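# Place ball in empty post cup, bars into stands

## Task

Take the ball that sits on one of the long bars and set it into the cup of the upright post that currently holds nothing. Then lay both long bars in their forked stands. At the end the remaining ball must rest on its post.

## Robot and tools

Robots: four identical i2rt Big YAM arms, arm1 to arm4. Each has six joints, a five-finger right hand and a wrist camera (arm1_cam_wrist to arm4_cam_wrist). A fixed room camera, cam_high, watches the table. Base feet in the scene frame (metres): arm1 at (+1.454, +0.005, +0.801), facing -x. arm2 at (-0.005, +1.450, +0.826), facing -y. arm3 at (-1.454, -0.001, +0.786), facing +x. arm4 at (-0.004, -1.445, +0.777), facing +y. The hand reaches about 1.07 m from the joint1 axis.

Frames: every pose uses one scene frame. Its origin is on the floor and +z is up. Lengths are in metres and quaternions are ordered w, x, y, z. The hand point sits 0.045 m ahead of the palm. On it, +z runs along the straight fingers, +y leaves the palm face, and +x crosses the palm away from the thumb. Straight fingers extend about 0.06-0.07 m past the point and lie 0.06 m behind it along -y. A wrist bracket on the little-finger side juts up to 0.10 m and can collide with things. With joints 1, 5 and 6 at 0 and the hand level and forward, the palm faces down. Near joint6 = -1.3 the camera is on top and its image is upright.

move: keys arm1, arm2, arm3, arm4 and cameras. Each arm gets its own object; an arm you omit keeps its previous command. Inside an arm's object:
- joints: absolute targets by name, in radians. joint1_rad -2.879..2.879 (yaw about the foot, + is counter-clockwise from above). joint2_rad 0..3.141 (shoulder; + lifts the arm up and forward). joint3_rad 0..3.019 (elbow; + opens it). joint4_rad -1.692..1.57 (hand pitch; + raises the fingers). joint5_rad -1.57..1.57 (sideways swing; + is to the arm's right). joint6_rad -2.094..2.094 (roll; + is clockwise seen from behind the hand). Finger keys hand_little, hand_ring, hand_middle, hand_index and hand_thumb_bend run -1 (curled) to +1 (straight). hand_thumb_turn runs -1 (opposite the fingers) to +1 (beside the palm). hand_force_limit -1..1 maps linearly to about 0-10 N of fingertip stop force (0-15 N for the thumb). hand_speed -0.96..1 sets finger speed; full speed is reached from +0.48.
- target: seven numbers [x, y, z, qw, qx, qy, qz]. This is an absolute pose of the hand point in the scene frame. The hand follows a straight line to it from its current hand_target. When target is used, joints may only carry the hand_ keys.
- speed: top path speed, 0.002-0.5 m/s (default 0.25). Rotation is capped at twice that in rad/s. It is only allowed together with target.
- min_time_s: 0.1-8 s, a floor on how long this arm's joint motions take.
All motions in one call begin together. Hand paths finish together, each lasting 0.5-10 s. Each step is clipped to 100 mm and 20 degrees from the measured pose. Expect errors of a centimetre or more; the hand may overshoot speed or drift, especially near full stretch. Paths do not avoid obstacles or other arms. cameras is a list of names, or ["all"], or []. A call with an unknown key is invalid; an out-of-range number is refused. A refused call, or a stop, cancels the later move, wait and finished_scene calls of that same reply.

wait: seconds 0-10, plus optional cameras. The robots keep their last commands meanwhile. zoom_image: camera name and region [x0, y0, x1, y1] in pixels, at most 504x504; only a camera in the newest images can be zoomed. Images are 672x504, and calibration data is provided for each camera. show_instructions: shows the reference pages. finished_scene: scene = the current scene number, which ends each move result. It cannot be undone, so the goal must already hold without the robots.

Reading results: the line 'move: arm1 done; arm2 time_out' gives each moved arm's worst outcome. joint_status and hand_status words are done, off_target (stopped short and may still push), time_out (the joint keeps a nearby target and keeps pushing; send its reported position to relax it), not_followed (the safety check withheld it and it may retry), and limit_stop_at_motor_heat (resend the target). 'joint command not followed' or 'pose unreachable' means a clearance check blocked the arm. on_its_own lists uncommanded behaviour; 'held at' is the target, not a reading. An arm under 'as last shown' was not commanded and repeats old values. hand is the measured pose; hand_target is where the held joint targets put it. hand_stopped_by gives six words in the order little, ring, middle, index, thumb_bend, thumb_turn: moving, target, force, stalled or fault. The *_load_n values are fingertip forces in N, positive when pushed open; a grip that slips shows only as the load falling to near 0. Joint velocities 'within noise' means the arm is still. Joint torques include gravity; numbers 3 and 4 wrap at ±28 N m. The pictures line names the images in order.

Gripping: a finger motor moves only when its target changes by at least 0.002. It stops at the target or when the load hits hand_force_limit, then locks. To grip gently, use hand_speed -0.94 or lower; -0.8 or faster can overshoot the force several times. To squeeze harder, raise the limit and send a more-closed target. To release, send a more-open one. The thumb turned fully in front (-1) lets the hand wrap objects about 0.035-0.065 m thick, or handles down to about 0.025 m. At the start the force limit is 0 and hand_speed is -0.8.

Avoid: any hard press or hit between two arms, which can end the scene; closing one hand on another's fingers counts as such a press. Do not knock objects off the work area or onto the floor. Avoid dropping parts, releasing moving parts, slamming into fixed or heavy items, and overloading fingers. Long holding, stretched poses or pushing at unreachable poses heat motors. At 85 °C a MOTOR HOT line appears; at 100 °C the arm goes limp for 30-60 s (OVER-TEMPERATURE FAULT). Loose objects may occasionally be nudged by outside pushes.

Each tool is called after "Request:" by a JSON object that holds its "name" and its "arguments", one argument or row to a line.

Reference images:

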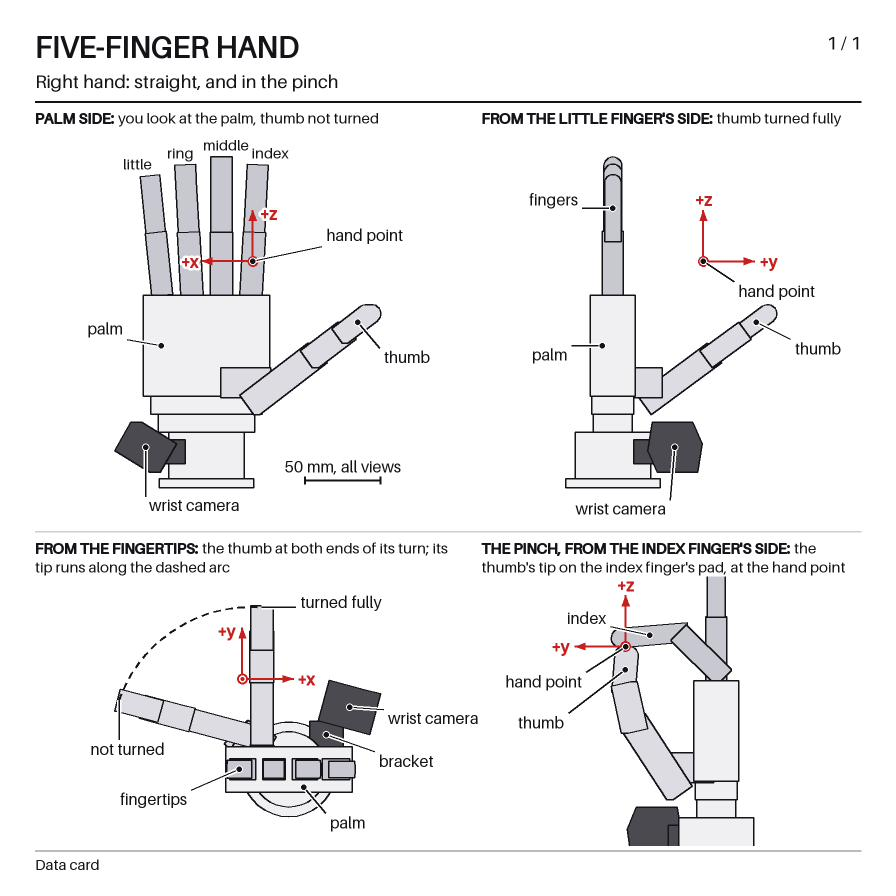

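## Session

Request:
{"name": "move", "arguments": {

}}

Request:
{"name": "zoom_image", "arguments": {
  "camera": "cam_high",
  "region": [180, 180, 540, 430]
}}

Request:
{"name": "zoom_image", "arguments": {
  "camera": "cam_high",
  "region": [290, 220, 430, 360]
}}

Scene clock: 0.00 s.
Joint torques (N m): no reading
Motor temperatures (°C): arm1=[23 27 27 25 24 22] | arm2=[26 27 26 24 24 23] | arm3=[24 26 29 24 22 22] | arm4=[25 27 24 21 24 26]
Heat: arm1: hottest joint2_rad 27 °C; arm2: hottest joint2_rad 27 °C; arm3: hottest joint3_rad 29 °C; arm4: hottest joint2_rad 27 °C.
Joint velocities: within noise
arm1.joint_positions: joint1_rad=+0.386 joint2_rad=+0.648 joint3_rad=+1.437 joint4_rad=-1.257 joint5_rad=+0.129 joint6_rad=-0.973 hand_little=+1.000 hand_ring=+1.000 hand_middle=+1.000 hand_index=+1.000 hand_thumb_turn=+1.000 hand_thumb_bend=+1.000 hand_force_limit=+0.000 hand_speed=-0.800
arm1.joint_status: not commanded
arm1.hand_stopped_by: target,target,target,target,target,target
arm1.little_load_n: 0.0
arm1.ring_load_n: 0.0
arm1.middle_load_n: 0.0
arm1.index_load_n: 0.0
arm1.thumb_bend_load_n: 0.0
arm1.thumb_turn_load_n: 0.0
arm1.hand: x=+1.2122 y=-0.0292 z=+1.3136 quat_wxyz=(+0.482, -0.116, -0.842, +0.212) (m; scene frame)
arm1.hand_target: x=+1.2134 y=-0.0284 z=+1.3257 quat_wxyz=(+0.492, -0.116, -0.835, +0.218) (m; scene frame)
arm1.hand_status: not commanded
arm2.joint_positions: joint1_rad=-0.037 joint2_rad=+0.615 joint3_rad=+1.412 joint4_rad=-1.338 joint5_rad=-0.273 joint6_rad=-1.035 hand_little=+1.000 hand_ring=+1.000 hand_middle=+1.000 hand_index=+1.000 hand_thumb_turn=+1.000 hand_thumb_bend=+1.000 hand_force_limit=+0.000 hand_speed=-0.800
arm2.joint_status: not commanded
arm2.hand_stopped_by: target,target,target,target,target,target
arm2.little_load_n: 0.0
arm2.ring_load_n: 0.0
arm2.middle_load_n: 0.0
arm2.index_load_n: 0.0
arm2.thumb_bend_load_n: 0.0
arm2.thumb_turn_load_n: 0.0
arm2.hand: x=-0.0075 y=+1.2269 z=+1.3140 quat_wxyz=(+0.150, +0.458, -0.734, +0.479) (m; scene frame)
arm2.hand_target: x=-0.0076 y=+1.2272 z=+1.3259 quat_wxyz=(+0.157, +0.457, -0.727, +0.489) (m; scene frame)
arm2.hand_status: not commanded
arm3.joint_positions: joint1_rad=+0.465 joint2_rad=+0.546 joint3_rad=+1.320 joint4_rad=-1.365 joint5_rad=+0.124 joint6_rad=-1.041 hand_little=+1.000 hand_ring=+1.000 hand_middle=+1.000 hand_index=+1.000 hand_thumb_turn=+1.000 hand_thumb_bend=+1.000 hand_force_limit=+0.000 hand_speed=-0.800
arm3.joint_status: not commanded
arm3.hand_stopped_by: target,target,target,target,target,target
arm3.little_load_n: -0.5
arm3.ring_load_n: 0.0
arm3.middle_load_n: 0.0
arm3.index_load_n: 0.0
arm3.thumb_bend_load_n: 0.0
arm3.thumb_turn_load_n: 0.0
arm3.hand: x=-1.2484 y=+0.0328 z=+1.2422 quat_wxyz=(-0.179, +0.883, -0.055, +0.431) (m; scene frame)
arm3.hand_target: x=-1.2489 y=+0.0324 z=+1.2545 quat_wxyz=(-0.186, +0.876, -0.055, +0.443) (m; scene frame)
arm3.hand_status: not commanded
arm4.joint_positions: joint1_rad=+0.281 joint2_rad=+0.624 joint3_rad=+1.375 joint4_rad=-1.275 joint5_rad=-0.040 joint6_rad=-1.307 hand_little=+1.000 hand_ring=+1.000 hand_middle=+1.000 hand_index=+1.000 hand_thumb_turn=+1.000 hand_thumb_bend=+1.000 hand_force_limit=+0.000 hand_speed=-0.800
arm4.joint_status: not commanded
arm4.hand_stopped_by: target,target,target,target,target,target
arm4.little_load_n: 0.0
arm4.ring_load_n: 0.0
arm4.middle_load_n: 0.0
arm4.index_load_n: 0.0
arm4.thumb_bend_load_n: 0.0
arm4.thumb_turn_load_n: 0.0
arm4.hand: x=-0.0143 y=-1.1926 z=+1.2672 quat_wxyz=(-0.438, +0.618, +0.609, +0.235) (m; scene frame)
arm4.hand_target: x=-0.0139 y=-1.1939 z=+1.2789 quat_wxyz=(-0.447, +0.613, +0.605, +0.241) (m; scene frame)
arm4.hand_status: not commanded
pictures: arm1_cam_wrist, arm2_cam_wrist, arm3_cam_wrist, arm4_cam_wrist, cam_high
camera_calibration:
arm1_cam_wrist: T_world_to_cam=[[-0.173099, 0.947781, -0.267858, 0.592701], [0.776788, -0.035823, -0.628743, -0.094448], [-0.605506, -0.316904, -0.730024, 1.80015], [0, 0, 0, 1]] pos_world=[1.26596, 0.00533899, 1.41352]
arm2_cam_wrist: T_world_to_cam=[[-0.921809, -0.0394446, -0.385631, 0.550911], [0.168251, 0.855509, -0.489691, -0.392819], [0.349227, -0.516284, -0.781979, 1.77498], [0, 0, 0, 1]] pos_world=[-0.0459423, 1.27418, 1.40808]
arm3_cam_wrist: T_world_to_cam=[[0.248365, -0.954944, -0.16247, 0.543354], [-0.858603, -0.139375, -0.493332, -0.439782], [0.44846, 0.262024, -0.854533, 1.72603], [0, 0, 0, 1]] pos_world=[-1.2866, 0.00531762, 1.34627]
arm4_cam_wrist: T_world_to_cam=[[0.975428, 0.21861, -0.0273857, 0.30602], [0.194694, -0.913476, -0.35729, -0.652204], [-0.103123, 0.343179, -0.933592, 1.70329], [0, 0, 0, 1]] pos_world=[0.00412837, -1.2472, 1.36553]

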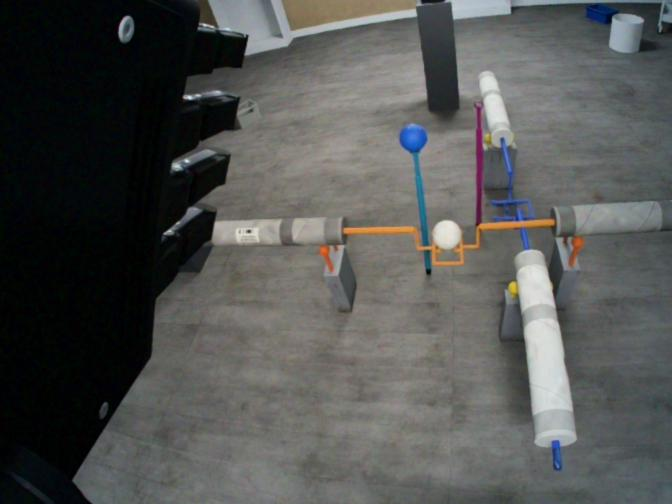

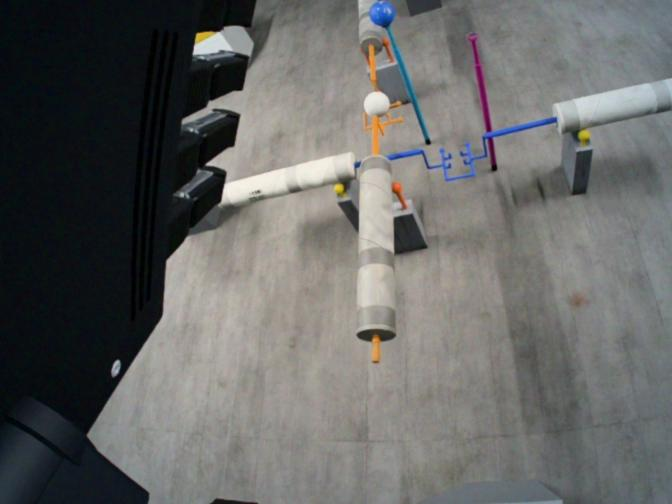

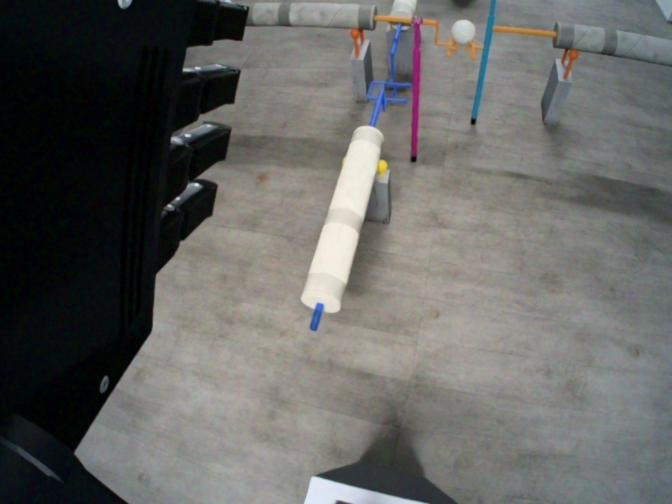

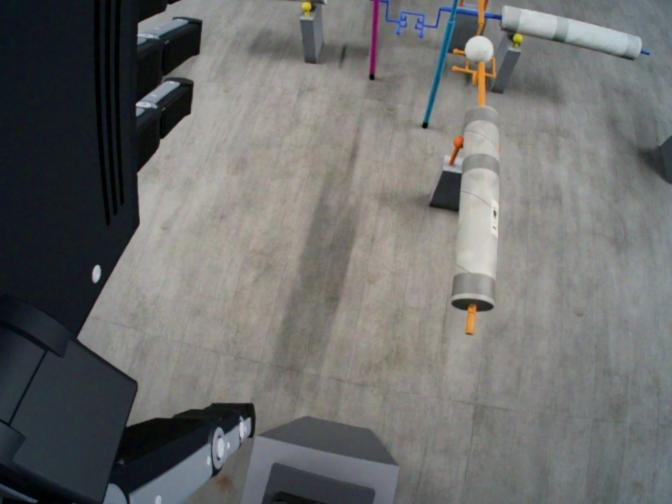

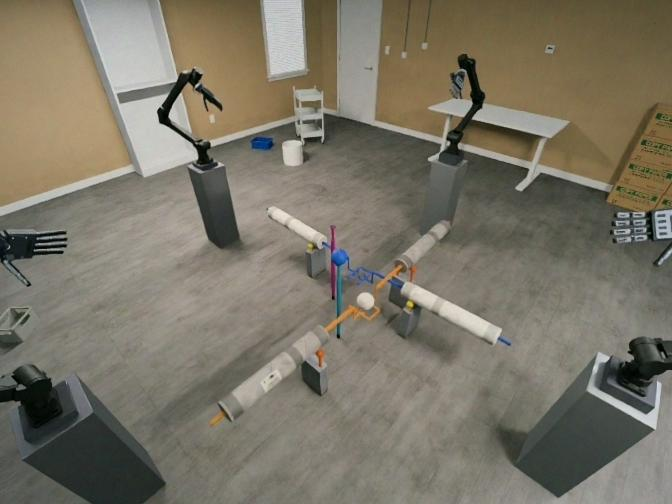

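Scaled by 1.400 from the camera's 672x504 image, which has a finer 960x720 frame.

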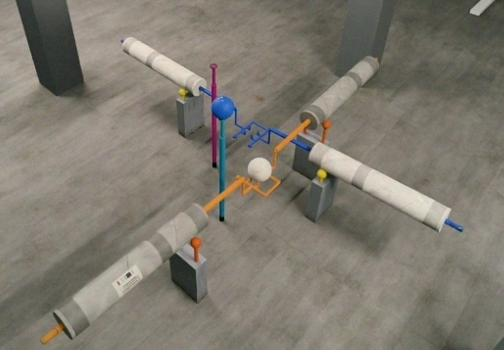

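Scaled by 3.600 from the camera's 672x504 image, which has a finer 960x720 frame.

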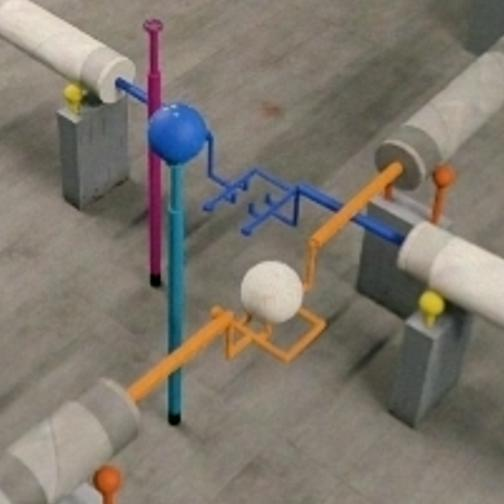

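Request:
{"name": "move", "arguments": {
  "arm1": {"joints": {"joint1_rad": 0.0, "joint2_rad": 2.2, "joint3_rad": 1.85, "joint4_rad": 0.35, "joint5_rad": 0.1, "joint6_rad": -1.426}, "min_time_s": 3.5},
  "arm2": {"joints": {"joint1_rad": 0.55, "joint2_rad": 1.95, "joint3_rad": 1.0, "joint4_rad": -0.62, "joint5_rad": 0.0, "joint6_rad": 2.05, "hand_thumb_turn": -1}, "min_time_s": 3.5},
  "arm4": {"joints": {"joint1_rad": -0.57, "joint2_rad": 1.9, "joint3_rad": 1.05, "joint4_rad": -0.72, "joint5_rad": 0.0, "joint6_rad": 0.96, "hand_thumb_turn": -1}, "min_time_s": 3.5},
  "cameras": ["arm2_cam_wrist","arm4_cam_wrist","arm1_cam_wrist"]
}}

Scene clock: 51.90 s.
Joint torques (N m): arm1=[-2.49 -18.84 15.01 2.89 -0.01 -0.29] | arm2=[0.38 -13.33 4.59 0.77 0.01 0.1] | arm3=[-0.67 2.43 10.41 2.4 0.23 -0.11] | arm4=[-0.26 -9.88 5.85 0.92 -0.01 0.28]
Motor temperatures (°C): arm1=[23 27 35 25 24 22] | arm2=[26 27 30 24 24 23] | arm3=[24 26 40 24 22 22] | arm4=[25 27 30 21 24 26]
Heat: arm1: hottest joint3_rad 35 °C; arm2: hottest joint3_rad 30 °C; arm3: hottest joint3_rad 40 °C; arm4: hottest joint3_rad 30 °C.
move: arm1 done; arm2 done; arm4 done
Joint velocities: within noise
arm1.joint_positions: joint1_rad=+0.007 joint2_rad=+2.196 joint3_rad=+1.792 joint4_rad=+0.330 joint5_rad=+0.103 joint6_rad=-1.412 hand_little=+1.000 hand_ring=+1.000 hand_middle=+1.000 hand_index=+1.000 hand_thumb_turn=+1.000 hand_thumb_bend=+1.000 hand_force_limit=+0.000 hand_speed=-0.800
arm1.joint_status: all done
arm1.hand_stopped_by: target,target,target,target,target,target
arm1.little_load_n: 0.0
arm1.ring_load_n: 0.0
arm1.middle_load_n: 0.0
arm1.index_load_n: 0.0
arm1.thumb_bend_load_n: 0.0
arm1.thumb_turn_load_n: -0.5
arm1.hand: x=+0.5440 y=+0.0519 z=+0.9847 quat_wxyz=(+0.678, -0.086, -0.729, +0.034) (m; scene frame)
arm1.hand_target: x=+0.5317 y=+0.0585 z=+1.0231 quat_wxyz=(+0.705, -0.083, -0.704, +0.031) (m; scene frame)
arm1.hand_status: not commanded
arm2.joint_positions: joint1_rad=+0.546 joint2_rad=+1.949 joint3_rad=+0.995 joint4_rad=-0.631 joint5_rad=-0.002 joint6_rad=+2.039 hand_little=+1.000 hand_ring=+1.000 hand_middle=+1.000 hand_index=+1.000 hand_thumb_turn=-1.000 hand_thumb_bend=+1.000 hand_force_limit=+0.000 hand_speed=-0.800
arm2.joint_status: all done
arm2.hand_stopped_by: target,target,target,target,target,target
arm2.little_load_n: 0.0
arm2.ring_load_n: 0.0
arm2.middle_load_n: 0.0
arm2.index_load_n: 0.0
arm2.thumb_bend_load_n: -0.5
arm2.thumb_turn_load_n: 0.0
arm2.hand: x=+0.2756 y=+1.0384 z=+0.7038 quat_wxyz=(+0.004, -0.690, -0.724, -0.008) (m; scene frame)
arm2.hand_target: x=+0.2797 y=+1.0337 z=+0.7055 quat_wxyz=(-0.003, -0.693, -0.721, -0.005) (m; scene frame)
arm2.hand_status: not commanded
arm3: as last shown
arm3.little_load_n: 0.0
arm4.joint_positions: joint1_rad=-0.560 joint2_rad=+1.886 joint3_rad=+1.053 joint4_rad=-0.729 joint5_rad=-0.001 joint6_rad=+0.946 hand_little=+1.000 hand_ring=+1.000 hand_middle=+1.000 hand_index=+1.000 hand_thumb_turn=-1.000 hand_thumb_bend=+1.000 hand_force_limit=+0.000 hand_speed=-0.800
arm4.joint_status: all done
arm4.hand_stopped_by: target,target,target,target,target,target
arm4.little_load_n: 0.0
arm4.ring_load_n: -0.5
arm4.middle_load_n: 0.0
arm4.index_load_n: 0.0
arm4.thumb_bend_load_n: 0.0
arm4.thumb_turn_load_n: 0.5
arm4.hand: x=+0.1996 y=-1.0364 z=+0.6895 quat_wxyz=(+0.002, +0.713, -0.701, -0.001) (m; scene frame)
arm4.hand_target: x=+0.2028 y=-1.0401 z=+0.6824 quat_wxyz=(+0.007, +0.704, -0.710, +0.001) (m; scene frame)
arm4.hand_status: not commanded
pictures: arm1_cam_wrist, arm2_cam_wrist, arm4_cam_wrist
camera_calibration:
arm1_cam_wrist: T_world_to_cam=[[0.0233095, 0.995207, 0.0949728, -0.154468], [0.456867, 0.0738944, -0.88646, 0.642832], [-0.889229, 0.064053, -0.452955, 1.04285], [0, 0, 0, 1]] pos_world=[0.637245, 0.0394282, 1.05688]
arm2_cam_wrist: T_world_to_cam=[[0.952028, 0.305732, -0.0130886, -0.567894], [0.282058, -0.860111, 0.425033, 0.528355], [0.118689, -0.408334, -0.905083, 1.13971], [0, 0, 0, 1]] pos_world=[0.256353, 1.09345, 0.799533]
arm4_cam_wrist: T_world_to_cam=[[-0.965391, -0.256586, 0.0467348, -0.108871], [-0.173089, 0.764368, 0.621113, 0.380116], [-0.195092, 0.591527, -0.782326, 1.30387], [0, 0, 0, 1]] pos_world=[0.215065, -1.08976, 0.789046]

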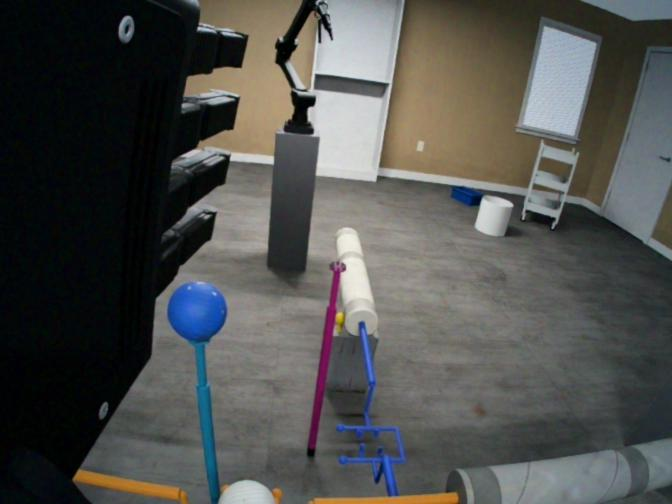

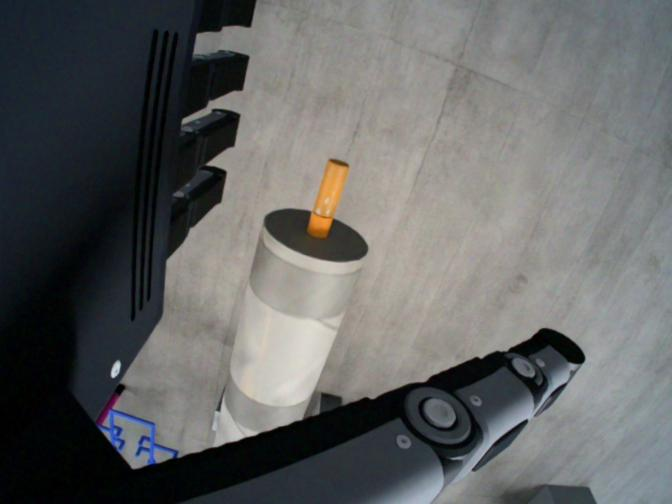

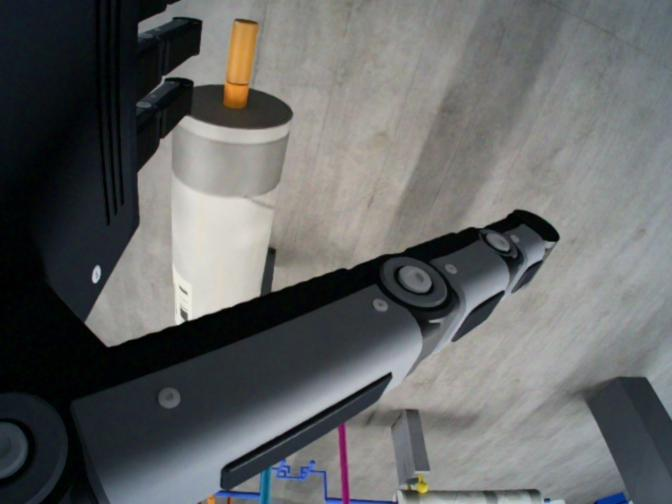

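Request:
{"name": "move", "arguments": {
  "arm2": {"target": [0.3225, 0.972, 0.56, 0, 0.6783, 0.7348, 0], "speed": 0.15},
  "arm4": {"target": [0.2316, -0.988, 0.556, 0, 0.7071, -0.7071, 0], "speed": 0.15},
  "cameras": ["arm2_cam_wrist","arm4_cam_wrist"]
}}

Scene clock: 67.17 s.
Joint torques (N m): arm1=[-2.02 -19.14 15.05 2.84 -0.02 -0.29] | arm2=[0.67 -16.38 5.16 0.62 0.02 -0.12] | arm3=[-0.79 2.73 10.3 2.43 0.22 -0.1] | arm4=[0.79 -11.58 7.41 0.9 0.02 0.29]
Motor temperatures (°C): arm1=[23 31 36 25 24 22] | arm2=[26 28 30 24 24 23] | arm3=[24 26 41 24 22 22] | arm4=[25 28 29 21 24 26]
Heat: arm1: hottest joint3_rad 36 °C; arm2: hottest joint3_rad 30 °C; arm3: hottest joint3_rad 41 °C; arm4: hottest joint3_rad 29 °C.
move: arm2 off_target; arm4 off_target
Joint velocities: within noise
arm1, arm3: as last shown
arm1.thumb_turn_load_n: 0.0
arm2.joint_positions: joint1_rad=+0.551 joint2_rad=+2.384 joint3_rad=+1.284 joint4_rad=-0.498 joint5_rad=+0.009 joint6_rad=+2.032 hand_little=+1.000 hand_ring=+1.000 hand_middle=+1.000 hand_index=+1.000 hand_thumb_turn=-1.000 hand_thumb_bend=+1.000 hand_force_limit=+0.000 hand_speed=-0.800
arm2.joint_status: not commanded
arm2.hand_stopped_by: target,target,target,target,target,target
arm2.little_load_n: 0.0
arm2.ring_load_n: 0.0
arm2.middle_load_n: 0.0
arm2.index_load_n: 0.0
arm2.thumb_bend_load_n: 0.0
arm2.thumb_turn_load_n: 0.0
arm2.hand: x=+0.3114 y=+0.9810 z=+0.5583 quat_wxyz=(+0.012, -0.686, -0.728, -0.004) (m; scene frame)
arm2.hand_target: x=+0.3225 y=+0.9723 z=+0.5604 quat_wxyz=(+0.000, -0.678, -0.735, +0.000) (m; scene frame)
arm2.hand_status: off_target (0.014 m and 1.9 deg from the pose sent, 0.165 m and 2.1 deg at the start)
arm4.joint_positions: joint1_rad=-0.560 joint2_rad=+2.240 joint3_rad=+1.218 joint4_rad=-0.553 joint5_rad=-0.001 joint6_rad=+0.951 hand_little=+1.000 hand_ring=+1.000 hand_middle=+1.000 hand_index=+1.000 hand_thumb_turn=-1.000 hand_thumb_bend=+1.000 hand_force_limit=+0.000 hand_speed=-0.800
arm4.joint_status: not commanded
arm4.hand_stopped_by: target,target,target,target,target,target
arm4.little_load_n: 0.0
arm4.ring_load_n: 0.0
arm4.middle_load_n: 0.0
arm4.index_load_n: 0.0
arm4.thumb_bend_load_n: 0.0
arm4.thumb_turn_load_n: 0.0
arm4.hand: x=+0.2241 y=-1.0008 z=+0.5614 quat_wxyz=(+0.009, +0.711, -0.703, +0.000) (m; scene frame)
arm4.hand_target: x=+0.2316 y=-0.9883 z=+0.5565 quat_wxyz=(+0.000, +0.707, -0.707, +0.000) (m; scene frame)
arm4.hand_status: off_target (0.016 m and 1.3 deg from the pose sent, 0.146 m and 1.0 deg at the start)
pictures: arm2_cam_wrist, arm4_cam_wrist
camera_calibration:
arm2_cam_wrist: T_world_to_cam=[[0.948056, 0.317044, -0.0259351, -0.588952], [0.29861, -0.858896, 0.416089, 0.529345], [0.109643, -0.402221, -0.908954, 0.97931], [0, 0, 0, 1]] pos_world=[0.292918, 1.03527, 0.654619]
arm4_cam_wrist: T_world_to_cam=[[-0.96627, -0.251115, 0.0571291, -0.0701707], [-0.164393, 0.772199, 0.613745, 0.446765], [-0.198236, 0.583652, -0.787435, 1.183], [0, 0, 0, 1]] pos_world=[0.240155, -1.05307, 0.661346]

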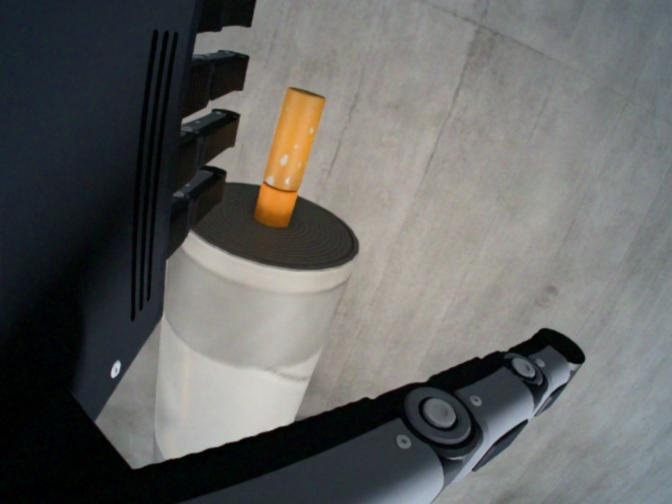

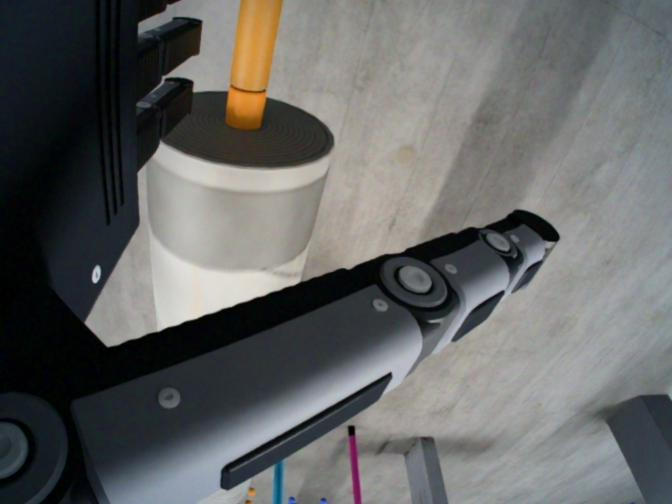

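Request:
{"name": "move", "arguments": {
  "arm2": {"target": [0.3225, 0.9760, 0.435, 0, 0.6783, 0.7348, 0], "speed": 0.1},
  "arm4": {"target": [0.2325, -0.993, 0.430, 0, 0.7071, -0.7071, 0], "speed": 0.1},
  "cameras": ["arm2_cam_wrist","arm4_cam_wrist"]
}}

Scene clock: 77.83 s.
Joint torques (N m): arm1=[-2.55 -18.61 15.05 2.91 -0.01 -0.28] | arm2=[0.73 -17.08 4.05 0.79 -0.05 -0.11] | arm3=[-0.97 2.61 10.36 2.43 0.23 -0.11] | arm4=[0.21 -12.22 5.3 0.95 0.02 0.21]
Motor temperatures (°C): arm1=[23 32 38 26 24 22] | arm2=[26 29 30 24 24 23] | arm3=[24 26 42 24 22 22] | arm4=[25 29 29 21 24 26]
Heat: arm1: hottest joint3_rad 38 °C; arm2: hottest joint3_rad 30 °C; arm3: hottest joint3_rad 42 °C; arm4: hottest joint2_rad 29 °C.
move: arm2 off_target; arm4 off_target
Joint velocities: within noise
arm1, arm3: as last shown
arm2.joint_positions: joint1_rad=+0.552 joint2_rad=+2.679 joint3_rad=+1.436 joint4_rad=-0.358 joint5_rad=+0.011 joint6_rad=+2.032 hand_little=+1.000 hand_ring=+1.000 hand_middle=+1.000 hand_index=+1.000 hand_thumb_turn=-1.000 hand_thumb_bend=+1.000 hand_force_limit=+0.000 hand_speed=-0.800
arm2.joint_status: not commanded
arm2.hand_stopped_by: target,target,target,target,target,target
arm2.little_load_n: 0.0
arm2.ring_load_n: 0.0
arm2.middle_load_n: 0.0
arm2.index_load_n: 0.0
arm2.thumb_bend_load_n: -0.5
arm2.thumb_turn_load_n: 0.0
arm2.hand: x=+0.3107 y=+0.9849 z=+0.4340 quat_wxyz=(+0.014, -0.685, -0.728, -0.004) (m; scene frame)
arm2.hand_target: x=+0.3224 y=+0.9763 z=+0.4354 quat_wxyz=(+0.000, -0.678, -0.735, +0.000) (m; scene frame)
arm2.hand_status: off_target (0.015 m and 2.0 deg from the pose sent, 0.124 m and 1.9 deg at the start)
arm4.joint_positions: joint1_rad=-0.560 joint2_rad=+2.532 joint3_rad=+1.339 joint4_rad=-0.375 joint5_rad=-0.001 joint6_rad=+0.951 hand_little=+1.000 hand_ring=+1.000 hand_middle=+1.000 hand_index=+1.000 hand_thumb_turn=-1.000 hand_thumb_bend=+1.000 hand_force_limit=+0.000 hand_speed=-0.800
arm4.joint_status: not commanded
arm4.hand_stopped_by: target,target,target,target,target,target
arm4.little_load_n: 0.0
arm4.ring_load_n: 0.0
arm4.middle_load_n: 0.0
arm4.index_load_n: 0.0
arm4.thumb_bend_load_n: 0.0
arm4.thumb_turn_load_n: 0.0
arm4.hand: x=+0.2258 y=-0.9981 z=+0.4385 quat_wxyz=(+0.006, +0.711, -0.703, +0.000) (m; scene frame)
arm4.hand_target: x=+0.2325 y=-0.9932 z=+0.4304 quat_wxyz=(+0.000, +0.707, -0.707, +0.000) (m; scene frame)
arm4.hand_status: off_target (0.012 m and 0.9 deg from the pose sent, 0.132 m and 1.3 deg at the start)
pictures: arm2_cam_wrist, arm4_cam_wrist
camera_calibration:
arm2_cam_wrist: T_world_to_cam=[[0.947566, 0.318259, -0.0288181, -0.592642], [0.301183, -0.85929, 0.413412, 0.585335], [0.106809, -0.400415, -0.910088, 0.867585], [0, 0, 0, 1]] pos_world=[0.292608, 1.03898, 0.530515]
arm4_cam_wrist: T_world_to_cam=[[-0.966481, -0.251492, 0.0516341, -0.0587305], [-0.16698, 0.768516, 0.617657, 0.515615], [-0.195017, 0.588332, -0.784751, 1.08772], [0, 0, 0, 1]] pos_world=[0.241459, -1.05097, 0.538146]

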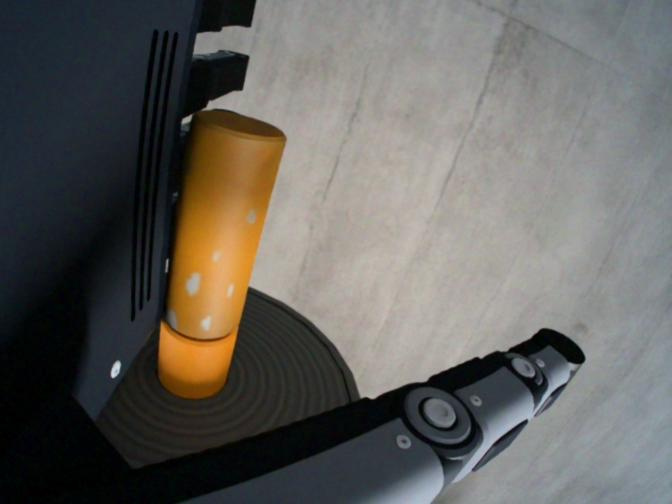

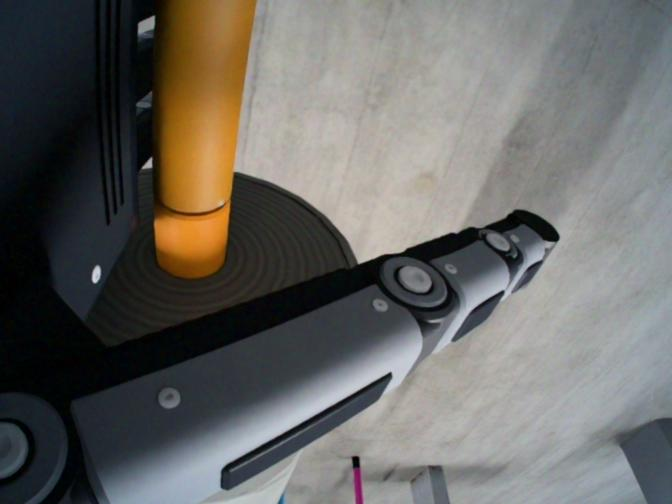

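Request:
{"name": "move", "arguments": {
  "arm2": {"joints": {"hand_little": -0.15, "hand_ring": -0.15, "hand_middle": -0.15, "hand_index": -0.15, "hand_speed": -0.7}},
  "arm4": {"joints": {"hand_little": -0.15, "hand_ring": -0.15, "hand_middle": -0.15, "hand_index": -0.15, "hand_speed": -0.7}}
}}

Request:
{"name": "move", "arguments": {
  "arm2": {"joints": {"hand_little": -1.0, "hand_ring": -1.0, "hand_middle": -1.0, "hand_index": -1.0, "hand_speed": -0.93, "hand_force_limit": -0.4}},
  "arm4": {"joints": {"hand_little": -1.0, "hand_ring": -1.0, "hand_middle": -1.0, "hand_index": -1.0, "hand_speed": -0.93, "hand_force_limit": -0.4}},
  "cameras": ["arm2_cam_wrist","arm4_cam_wrist"]
}}

Scene clock: 84.23 s.
Joint torques (N m): arm1=[-2.02 -18.84 15.04 2.85 -0.01 -0.28] | arm2=[0.79 -17.08 4.08 0.77 -0.07 -0.1] | arm3=[-0.67 2.55 10.44 2.51 0.23 -0.11] | arm4=[0.21 -12.22 5.29 0.9 0 0.21]
Motor temperatures (°C): arm1=[23 33 38 26 24 22] | arm2=[26 30 30 24 24 23] | arm3=[24 26 42 24 22 22] | arm4=[25 29 28 21 24 26]
Heat: arm1: hottest joint3_rad 38 °C; arm2: hottest joint2_rad 30 °C; arm3: hottest joint3_rad 42 °C; arm4: hottest joint2_rad 29 °C.
move: arm2 done; arm4 done
Joint velocities: within noise
arm1, arm3: as last shown
arm2.joint_positions: joint1_rad=+0.552 joint2_rad=+2.679 joint3_rad=+1.436 joint4_rad=-0.358 joint5_rad=+0.011 joint6_rad=+2.032 hand_little=-0.150 hand_ring=-0.150 hand_middle=-0.150 hand_index=-0.150 hand_thumb_turn=-1.000 hand_thumb_bend=+1.000 hand_force_limit=+0.000 hand_speed=-0.700
arm2.joint_status: all done
arm2.hand_stopped_by: target,target,target,target,target,target
arm2.little_load_n: 0.0
arm2.ring_load_n: 0.0
arm2.middle_load_n: 0.0
arm2.index_load_n: 0.0
arm2.thumb_bend_load_n: 0.0
arm2.thumb_turn_load_n: 0.0
arm2.hand: x=+0.3107 y=+0.9849 z=+0.4340 quat_wxyz=(+0.014, -0.685, -0.728, -0.004) (m; scene frame)
arm2.hand_target: x=+0.3224 y=+0.9763 z=+0.4354 quat_wxyz=(+0.000, -0.678, -0.735, +0.000) (m; scene frame)
arm2.hand_status: not commanded
arm4.joint_positions: joint1_rad=-0.560 joint2_rad=+2.532 joint3_rad=+1.339 joint4_rad=-0.375 joint5_rad=-0.001 joint6_rad=+0.951 hand_little=-0.150 hand_ring=-0.150 hand_middle=-0.150 hand_index=-0.150 hand_thumb_turn=-1.000 hand_thumb_bend=+1.000 hand_force_limit=+0.000 hand_speed=-0.700
arm4.joint_status: all done
arm4.hand_stopped_by: target,target,target,target,target,target
arm4.little_load_n: 0.0
arm4.ring_load_n: 0.5
arm4.middle_load_n: 0.0
arm4.index_load_n: 0.0
arm4.thumb_bend_load_n: 0.0
arm4.thumb_turn_load_n: 0.0
arm4.hand: x=+0.2260 y=-0.9980 z=+0.4384 quat_wxyz=(+0.005, +0.711, -0.703, +0.000) (m; scene frame)
arm4.hand_target: x=+0.2325 y=-0.9932 z=+0.4303 quat_wxyz=(+0.000, +0.707, -0.707, +0.000) (m; scene frame)
arm4.hand_status: not commanded
pictures: none

Scene clock: 89.03 s.
Joint torques (N m): arm1=[-2.37 -18.78 14.94 2.84 -0.01 -0.3] | arm2=[0.79 -18.78 3.56 0.4 -0.2 -0.16] | arm3=[-0.79 2.32 10.36 2.39 0.22 -0.11] | arm4=[0.21 -13.45 4.86 0.46 -0.12 0.2]
Motor temperatures (°C): arm1=[23 33 39 26 24 22] | arm2=[26 30 30 24 24 23] | arm3=[24 26 43 24 22 22] | arm4=[25 29 28 21 24 26]
Heat: arm1: hottest joint3_rad 39 °C; arm2: hottest joint2_rad 30 °C; arm3: hottest joint3_rad 43 °C; arm4: hottest joint2_rad 29 °C.
move: arm2 off_target; arm4 off_target
Joint velocities: within noise
arm1, arm3: as last shown
arm2.joint_positions: joint1_rad=+0.552 joint2_rad=+2.698 joint3_rad=+1.441 joint4_rad=-0.349 joint5_rad=+0.015 joint6_rad=+2.039 hand_little=-1.000 hand_ring=-0.963 hand_middle=-0.982 hand_index=-0.999 hand_thumb_turn=-1.000 hand_thumb_bend=+1.000 hand_force_limit=-0.400 hand_speed=-0.930
arm2.joint_status: hand_ring off_target (ended at -0.963, target -1.000); the others done
arm2.hand_stopped_by: target,force,force,target,target,target
arm2.little_load_n: 0.0
arm2.ring_load_n: 1.0
arm2.middle_load_n: 2.5
arm2.index_load_n: 2.0
arm2.thumb_bend_load_n: 0.0
arm2.thumb_turn_load_n: 0.0
arm2.hand: x=+0.3078 y=+0.9878 z=+0.4251 quat_wxyz=(+0.016, -0.688, -0.726, -0.003) (m; scene frame)
arm2.hand_target: x=+0.3225 y=+0.9763 z=+0.4355 quat_wxyz=(+0.000, -0.678, -0.735, +0.000) (m; scene frame)
arm2.hand_status: not commanded
arm4.joint_positions: joint1_rad=-0.560 joint2_rad=+2.550 joint3_rad=+1.343 joint4_rad=-0.363 joint5_rad=+0.003 joint6_rad=+0.953 hand_little=-1.000 hand_ring=-0.999 hand_middle=-0.904 hand_index=-0.786 hand_thumb_turn=-1.000 hand_thumb_bend=+1.000 hand_force_limit=-0.400 hand_speed=-0.930
arm4.joint_status: hand_middle off_target (ended at -0.904, target -1.000); hand_index off_target (ended at -0.786, target -1.000); the others done
arm4.hand_stopped_by: target,target,force,force,target,target
arm4.little_load_n: 0.0
arm4.ring_load_n: 3.0
arm4.middle_load_n: 0.0
arm4.index_load_n: 0.0
arm4.thumb_bend_load_n: 0.0
arm4.thumb_turn_load_n: 0.0
arm4.hand: x=+0.2249 y=-1.0007 z=+0.4302 quat_wxyz=(+0.006, +0.711, -0.704, +0.002) (m; scene frame)
arm4.hand_target: x=+0.2326 y=-0.9931 z=+0.4304 quat_wxyz=(+0.000, +0.707, -0.707, +0.000) (m; scene frame)
arm4.hand_status: not commanded
pictures: arm2_cam_wrist, arm4_cam_wrist
camera_calibration:
arm2_cam_wrist: T_world_to_cam=[[0.949618, 0.311591, -0.033715, -0.582993], [0.297471, -0.862226, 0.409972, 0.59797], [0.0986737, -0.399346, -0.911475, 0.863015], [0, 0, 0, 1]] pos_world=[0.290585, 1.04188, 0.52181]
arm4_cam_wrist: T_world_to_cam=[[-0.967082, -0.249435, 0.0503428, -0.0570351], [-0.166968, 0.771306, 0.614173, 0.526832], [-0.192026, 0.58555, -0.787564, 1.08035], [0, 0, 0, 1]] pos_world=[0.240261, -1.05317, 0.530149]

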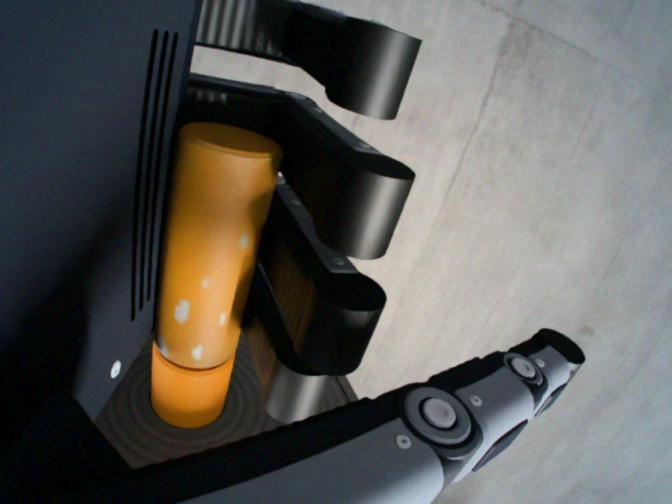

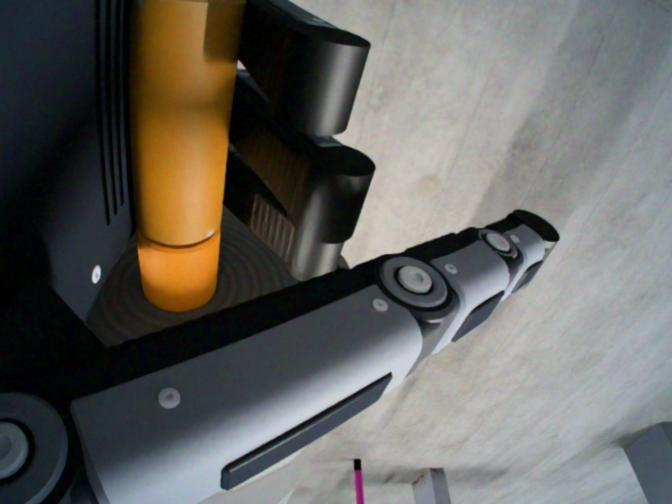

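Request:
{"name": "move", "arguments": {
  "arm2": {"target": [0.3200, 0.979, 0.87, 0, 0.6783, 0.7348, 0], "speed": 0.1},
  "arm4": {"target": [0.2340, -0.985, 0.87, 0, 0.7071, -0.7071, 0], "speed": 0.1, "joints": {"hand_middle": -0.99, "hand_index": -0.99}},
  "cameras": ["arm1_cam_wrist","cam_high"]
}}

Scene clock: 110.77 s.
Joint torques (N m): arm1=[-2.32 -18.84 15.02 2.85 -0.02 -0.3] | arm2=[1.32 -19.31 10.07 -1.09 -0.38 -0.14] | arm3=[-0.67 2.49 10.36 2.39 0.23 -0.12] | arm4=[0.85 -14.68 14.13 -0.72 0.09 0.2]
Motor temperatures (°C): arm1=[23 35 41 26 24 22] | arm2=[26 32 29 24 24 23] | arm3=[24 26 44 24 22 22] | arm4=[25 31 27 21 24 26]
Heat: arm1: hottest joint3_rad 41 °C; arm2: hottest joint2_rad 32 °C; arm3: hottest joint3_rad 44 °C; arm4: hottest joint2_rad 31 °C.
move: arm2 off_target; arm4 off_target
Joint velocities: within noise
arm1, arm3: as last shown
arm2.joint_positions: joint1_rad=+0.552 joint2_rad=+1.857 joint3_rad=+1.281 joint4_rad=-1.072 joint5_rad=+0.020 joint6_rad=+2.044 hand_little=-1.000 hand_ring=-0.963 hand_middle=-0.982 hand_index=-1.000 hand_thumb_turn=-1.000 hand_thumb_bend=+1.000 hand_force_limit=-0.400 hand_speed=-0.930
arm2.joint_status: not commanded
arm2.hand_stopped_by: target,force,force,target,target,target
arm2.little_load_n: 0.0
arm2.ring_load_n: 2.0
arm2.middle_load_n: 1.5
arm2.index_load_n: 0.0
arm2.thumb_bend_load_n: 0.0
arm2.thumb_turn_load_n: 0.0
arm2.hand: x=+0.2988 y=+0.9925 z=+0.8215 quat_wxyz=(+0.037, -0.689, -0.724, -0.006) (m; scene frame)
arm2.hand_target: x=+0.3190 y=+0.9807 z=+0.8693 quat_wxyz=(+0.000, -0.678, -0.735, +0.000) (m; scene frame)
arm2.hand_status: off_target (0.055 m and 4.6 deg from the pose sent, 0.445 m and 2.4 deg at the start)
arm4.joint_positions: joint1_rad=-0.560 joint2_rad=+1.788 joint3_rad=+1.345 joint4_rad=-1.199 joint5_rad=-0.004 joint6_rad=+0.959 hand_little=-1.000 hand_ring=-0.999 hand_middle=-0.990 hand_index=-0.990 hand_thumb_turn=-1.000 hand_thumb_bend=+1.000 hand_force_limit=-0.400 hand_speed=-0.930
arm4.joint_status: all done
arm4.hand_stopped_by: target,target,target,target,target,target
arm4.little_load_n: 0.0
arm4.ring_load_n: 2.0
arm4.middle_load_n: 0.0
arm4.index_load_n: 0.0
arm4.thumb_bend_load_n: 0.0
arm4.thumb_turn_load_n: 0.0
arm4.hand: x=+0.2193 y=-1.0071 z=+0.8255 quat_wxyz=(+0.042, +0.708, -0.705, +0.005) (m; scene frame)
arm4.hand_target: x=+0.2325 y=-0.9871 z=+0.8698 quat_wxyz=(+0.000, +0.707, -0.707, -0.001) (m; scene frame)
arm4.hand_status: off_target (0.052 m and 4.9 deg from the pose sent, 0.440 m and 1.0 deg at the start)
pictures: arm1_cam_wrist, cam_high
camera_calibration:
arm1_cam_wrist: T_world_to_cam=[[0.0233095, 0.995207, 0.0949728, -0.154468], [0.456867, 0.0738944, -0.88646, 0.642832], [-0.889229, 0.064053, -0.452955, 1.04285], [0, 0, 0, 1]] pos_world=[0.637245, 0.0394282, 1.05688]

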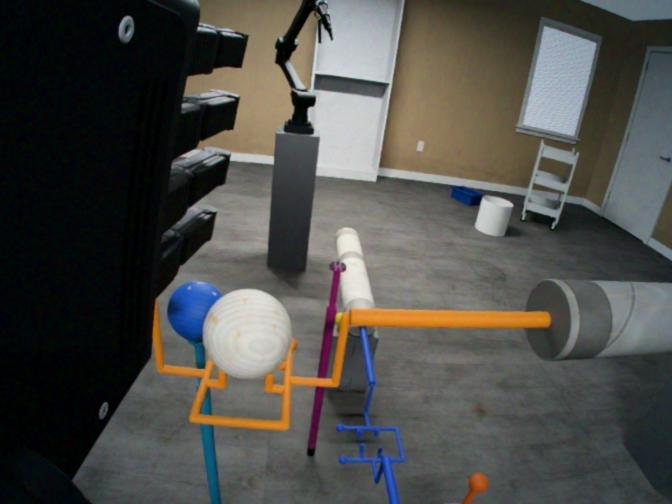

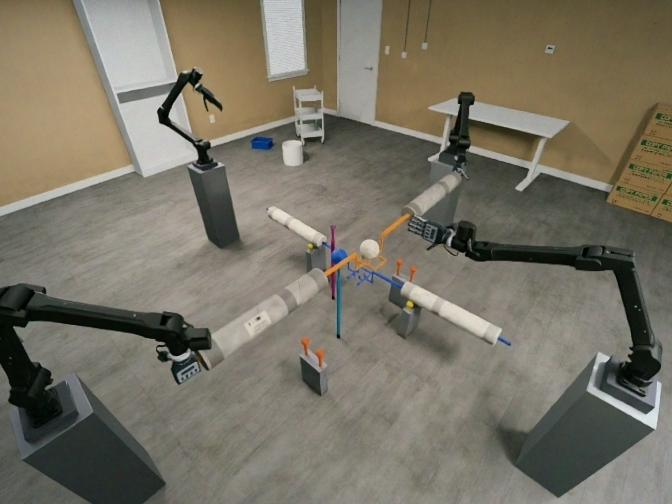

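Request:
{"name": "move", "arguments": {
  "arm2": {"target": [0.2300, 1.111, 0.88, 0, 0.6783, 0.7348, 0], "speed": 0.1},
  "arm4": {"target": [0.1440, -0.857, 0.88, 0, 0.7071, -0.7071, 0], "speed": 0.1}
}}

Request:
{"name": "move", "arguments": {
  "arm2": {"target": [-0.1140, 1.112, 0.86, 0, 0.6783, 0.7348, 0], "speed": 0.12},
  "arm4": {"target": [-0.1985, -0.860, 0.88, 0, 0.7071, -0.7071, 0], "speed": 0.12},
  "cameras": ["arm1_cam_wrist","cam_high"]
}}

Request:
{"name": "zoom_image", "arguments": {
  "camera": "arm1_cam_wrist",
  "region": [260, 150, 420, 310]
}}

Request:
{"name": "zoom_image", "arguments": {
  "camera": "cam_high",
  "region": [290, 180, 380, 270]
}}

Scene clock: 117.40 s.
Joint torques (N m): arm1=[-2.37 -18.84 15.01 2.91 -0.03 -0.29] | arm2=[-0.03 -12.51 7.13 -0.03 -0.29 -0.3] | arm3=[-0.97 2.37 10.37 2.39 0.22 -0.1] | arm4=[1.14 -13.98 15.46 -0.57 0 0.24]
Motor temperatures (°C): arm1=[23 35 41 26 24 22] | arm2=[26 32 31 24 24 23] | arm3=[24 26 44 24 22 22] | arm4=[25 31 30 21 24 26]
Heat: arm1: hottest joint3_rad 41 °C; arm2: hottest joint2_rad 32 °C; arm3: hottest joint3_rad 44 °C; arm4: hottest joint2_rad 31 °C.
move: arm2 off_target; arm4 off_target
Joint velocities: within noise
arm1, arm3: as last shown
arm2.joint_positions: joint1_rad=+0.543 joint2_rad=+1.459 joint3_rad=+0.864 joint4_rad=-1.033 joint5_rad=+0.019 joint6_rad=+2.037 hand_little=-1.000 hand_ring=-0.963 hand_middle=-0.982 hand_index=-1.000 hand_thumb_turn=-1.000 hand_thumb_bend=+1.000 hand_force_limit=-0.400 hand_speed=-0.930
arm2.joint_status: not commanded
arm2.hand_stopped_by: target,force,force,target,target,target
arm2.little_load_n: 0.0
arm2.ring_load_n: 0.0
arm2.middle_load_n: 2.0
arm2.index_load_n: 0.5
arm2.thumb_bend_load_n: 0.0
arm2.thumb_turn_load_n: 0.0
arm2.hand: x=+0.2237 y=+1.1170 z=+0.8558 quat_wxyz=(+0.027, -0.690, -0.723, -0.004) (m; scene frame)
arm2.hand_target: x=+0.2299 y=+1.1112 z=+0.8793 quat_wxyz=(+0.000, -0.678, -0.735, +0.001) (m; scene frame)
arm2.hand_status: off_target (0.026 m and 3.7 deg from the pose sent, 0.149 m and 4.6 deg at the start)
arm4.joint_positions: joint1_rad=-0.312 joint2_rad=+1.925 joint3_rad=+1.620 joint4_rad=-1.311 joint5_rad=+0.002 joint6_rad=+1.207 hand_little=-1.000 hand_ring=-0.999 hand_middle=-0.990 hand_index=-0.990 hand_thumb_turn=-1.000 hand_thumb_bend=+1.000 hand_force_limit=-0.400 hand_speed=-0.930
arm4.joint_status: not commanded
arm4.hand_stopped_by: target,target,target,target,target,target
arm4.little_load_n: 0.0
arm4.ring_load_n: 2.0
arm4.middle_load_n: 0.5
arm4.index_load_n: 0.0
arm4.thumb_bend_load_n: -0.5
arm4.thumb_turn_load_n: 0.0
arm4.hand: x=+0.1378 y=-0.8817 z=+0.8486 quat_wxyz=(+0.027, +0.708, -0.705, +0.011) (m; scene frame)
arm4.hand_target: x=+0.1431 y=-0.8591 z=+0.8805 quat_wxyz=(-0.001, +0.707, -0.707, -0.001) (m; scene frame)
arm4.hand_status: off_target (0.040 m and 3.4 deg from the pose sent, 0.177 m and 4.9 deg at the start)
pictures: none

Scene clock: 121.10 s.
Joint torques (N m): arm1=[-2.14 -19.02 14.98 2.81 -0.02 -0.29] | arm2=[-0.26 -8.82 9.4 -0.23 -0.09 -0.35] | arm3=[-0.62 2.55 10.37 2.4 0.23 -0.11] | arm4=[1.9 -14.33 14.58 -0.44 -0.28 0.26]
Motor temperatures (°C): arm1=[23 35 42 26 24 22] | arm2=[26 32 31 24 24 23] | arm3=[24 26 44 24 22 22] | arm4=[25 31 30 21 24 26]
Heat: arm1: hottest joint3_rad 42 °C; arm2: hottest joint2_rad 32 °C; arm3: hottest joint3_rad 44 °C; arm4: hottest joint2_rad 31 °C.
move: arm2 off_target; arm4 off_target
Joint velocities: within noise
arm1: as last shown
arm2.joint_positions: joint1_rad=-0.456 joint2_rad=+1.435 joint3_rad=+0.798 joint4_rad=-0.970 joint5_rad=+0.010 joint6_rad=+1.036 hand_little=-1.000 hand_ring=-0.963 hand_middle=-0.982 hand_index=-0.999 hand_thumb_turn=-1.000 hand_thumb_bend=+1.000 hand_force_limit=-0.400 hand_speed=-0.930
arm2.joint_status: not commanded
arm2.hand_stopped_by: target,force,force,target,target,target
arm2.little_load_n: 0.0
arm2.ring_load_n: 0.5
arm2.middle_load_n: 2.0
arm2.index_load_n: 1.5
arm2.thumb_bend_load_n: 0.0
arm2.thumb_turn_load_n: 0.0
arm2.hand: x=-0.1022 y=+1.1276 z=+0.8425 quat_wxyz=(+0.007, -0.690, -0.724, -0.021) (m; scene frame)
arm2.hand_target: x=-0.1137 y=+1.1127 z=+0.8599 quat_wxyz=(+0.001, -0.679, -0.735, +0.000) (m; scene frame)
arm2.hand_status: off_target (0.026 m and 3.1 deg from the pose sent, 0.338 m and 3.6 deg at the start)
arm3.joint_positions: joint1_rad=+0.465 joint2_rad=+0.546 joint3_rad=+1.320 joint4_rad=-1.365 joint5_rad=+0.124 joint6_rad=-1.041 hand_little=+1.000 hand_ring=+1.000 hand_middle=+1.000 hand_index=+1.000 hand_thumb_turn=+1.000 hand_thumb_bend=+1.000 hand_force_limit=+0.000 hand_speed=-0.800
arm3.joint_status: not commanded
arm3.hand_stopped_by: target,target,target,target,target,target
arm3.little_load_n: 0.0
arm3.ring_load_n: 0.0
arm3.middle_load_n: 0.0
arm3.index_load_n: 0.0
arm3.thumb_bend_load_n: 0.0
arm3.thumb_turn_load_n: 0.0
arm3.hand: x=-1.2484 y=+0.0328 z=+1.2422 quat_wxyz=(-0.179, +0.883, -0.055, +0.431) (m; scene frame)
arm3.hand_target: x=-1.2489 y=+0.0324 z=+1.2545 quat_wxyz=(-0.186, +0.876, -0.055, +0.443) (m; scene frame)
arm3.hand_status: not commanded
arm4.joint_positions: joint1_rad=+0.280 joint2_rad=+1.883 joint3_rad=+1.536 joint4_rad=-1.281 joint5_rad=+0.016 joint6_rad=+1.802 hand_little=-1.000 hand_ring=-1.000 hand_middle=-0.989 hand_index=-0.989 hand_thumb_turn=-1.000 hand_thumb_bend=+1.000 hand_force_limit=-0.400 hand_speed=-0.930
arm4.joint_status: not commanded
arm4.hand_stopped_by: target,target,target,target,target,target
arm4.little_load_n: 0.0
arm4.ring_load_n: 0.5
arm4.middle_load_n: 2.0
arm4.index_load_n: 1.0
arm4.thumb_bend_load_n: 0.0
arm4.thumb_turn_load_n: 0.0
arm4.hand: x=-0.1852 y=-0.8812 z=+0.8416 quat_wxyz=(+0.015, +0.707, -0.706, +0.029) (m; scene frame)
arm4.hand_target: x=-0.1979 y=-0.8622 z=+0.8802 quat_wxyz=(+0.000, +0.707, -0.707, -0.001) (m; scene frame)
arm4.hand_status: off_target (0.046 m and 3.7 deg from the pose sent, 0.339 m and 3.4 deg at the start)
pictures: arm1_cam_wrist, cam_high
camera_calibration:
arm1_cam_wrist: T_world_to_cam=[[0.0233095, 0.995207, 0.0949728, -0.154468], [0.456867, 0.0738944, -0.88646, 0.642832], [-0.889229, 0.064053, -0.452955, 1.04285], [0, 0, 0, 1]] pos_world=[0.637245, 0.0394282, 1.05688]

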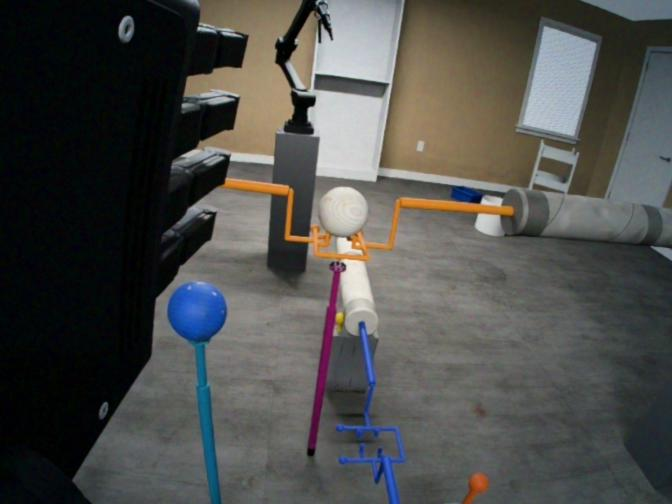

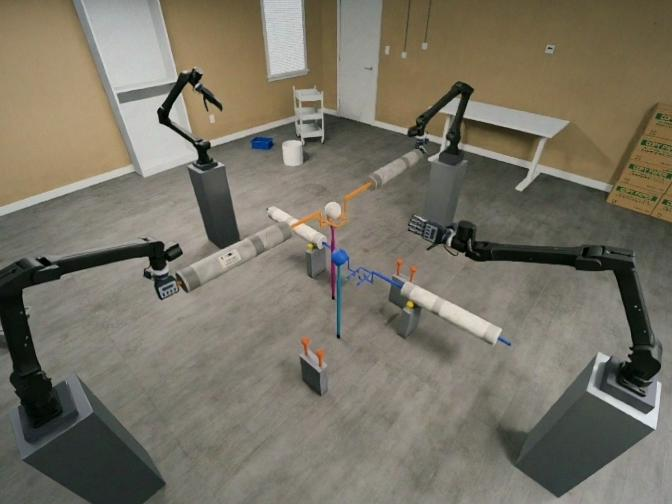

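Scaled by 3.150 from the camera's 672x504 image, which has a finer 960x720 frame.

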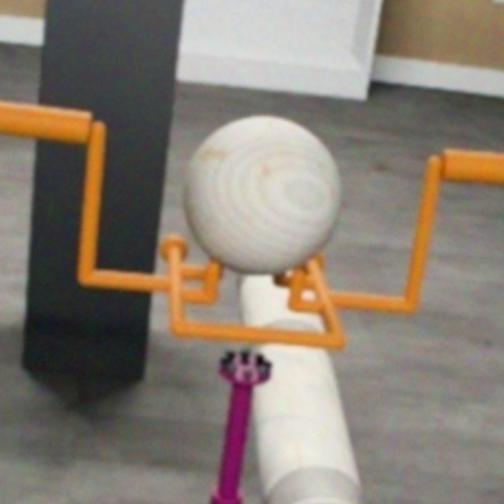

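Scaled by 5.600 from the camera's 672x504 image, which has a finer 960x720 frame.

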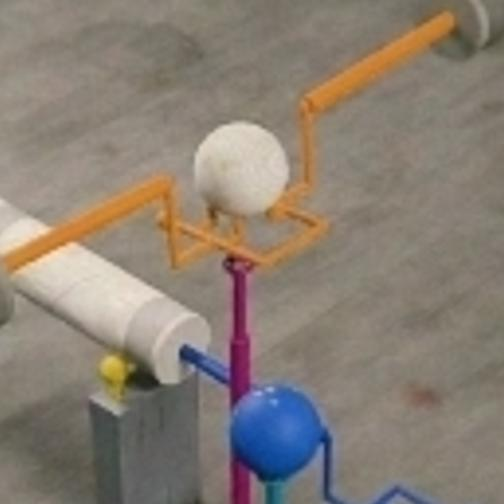

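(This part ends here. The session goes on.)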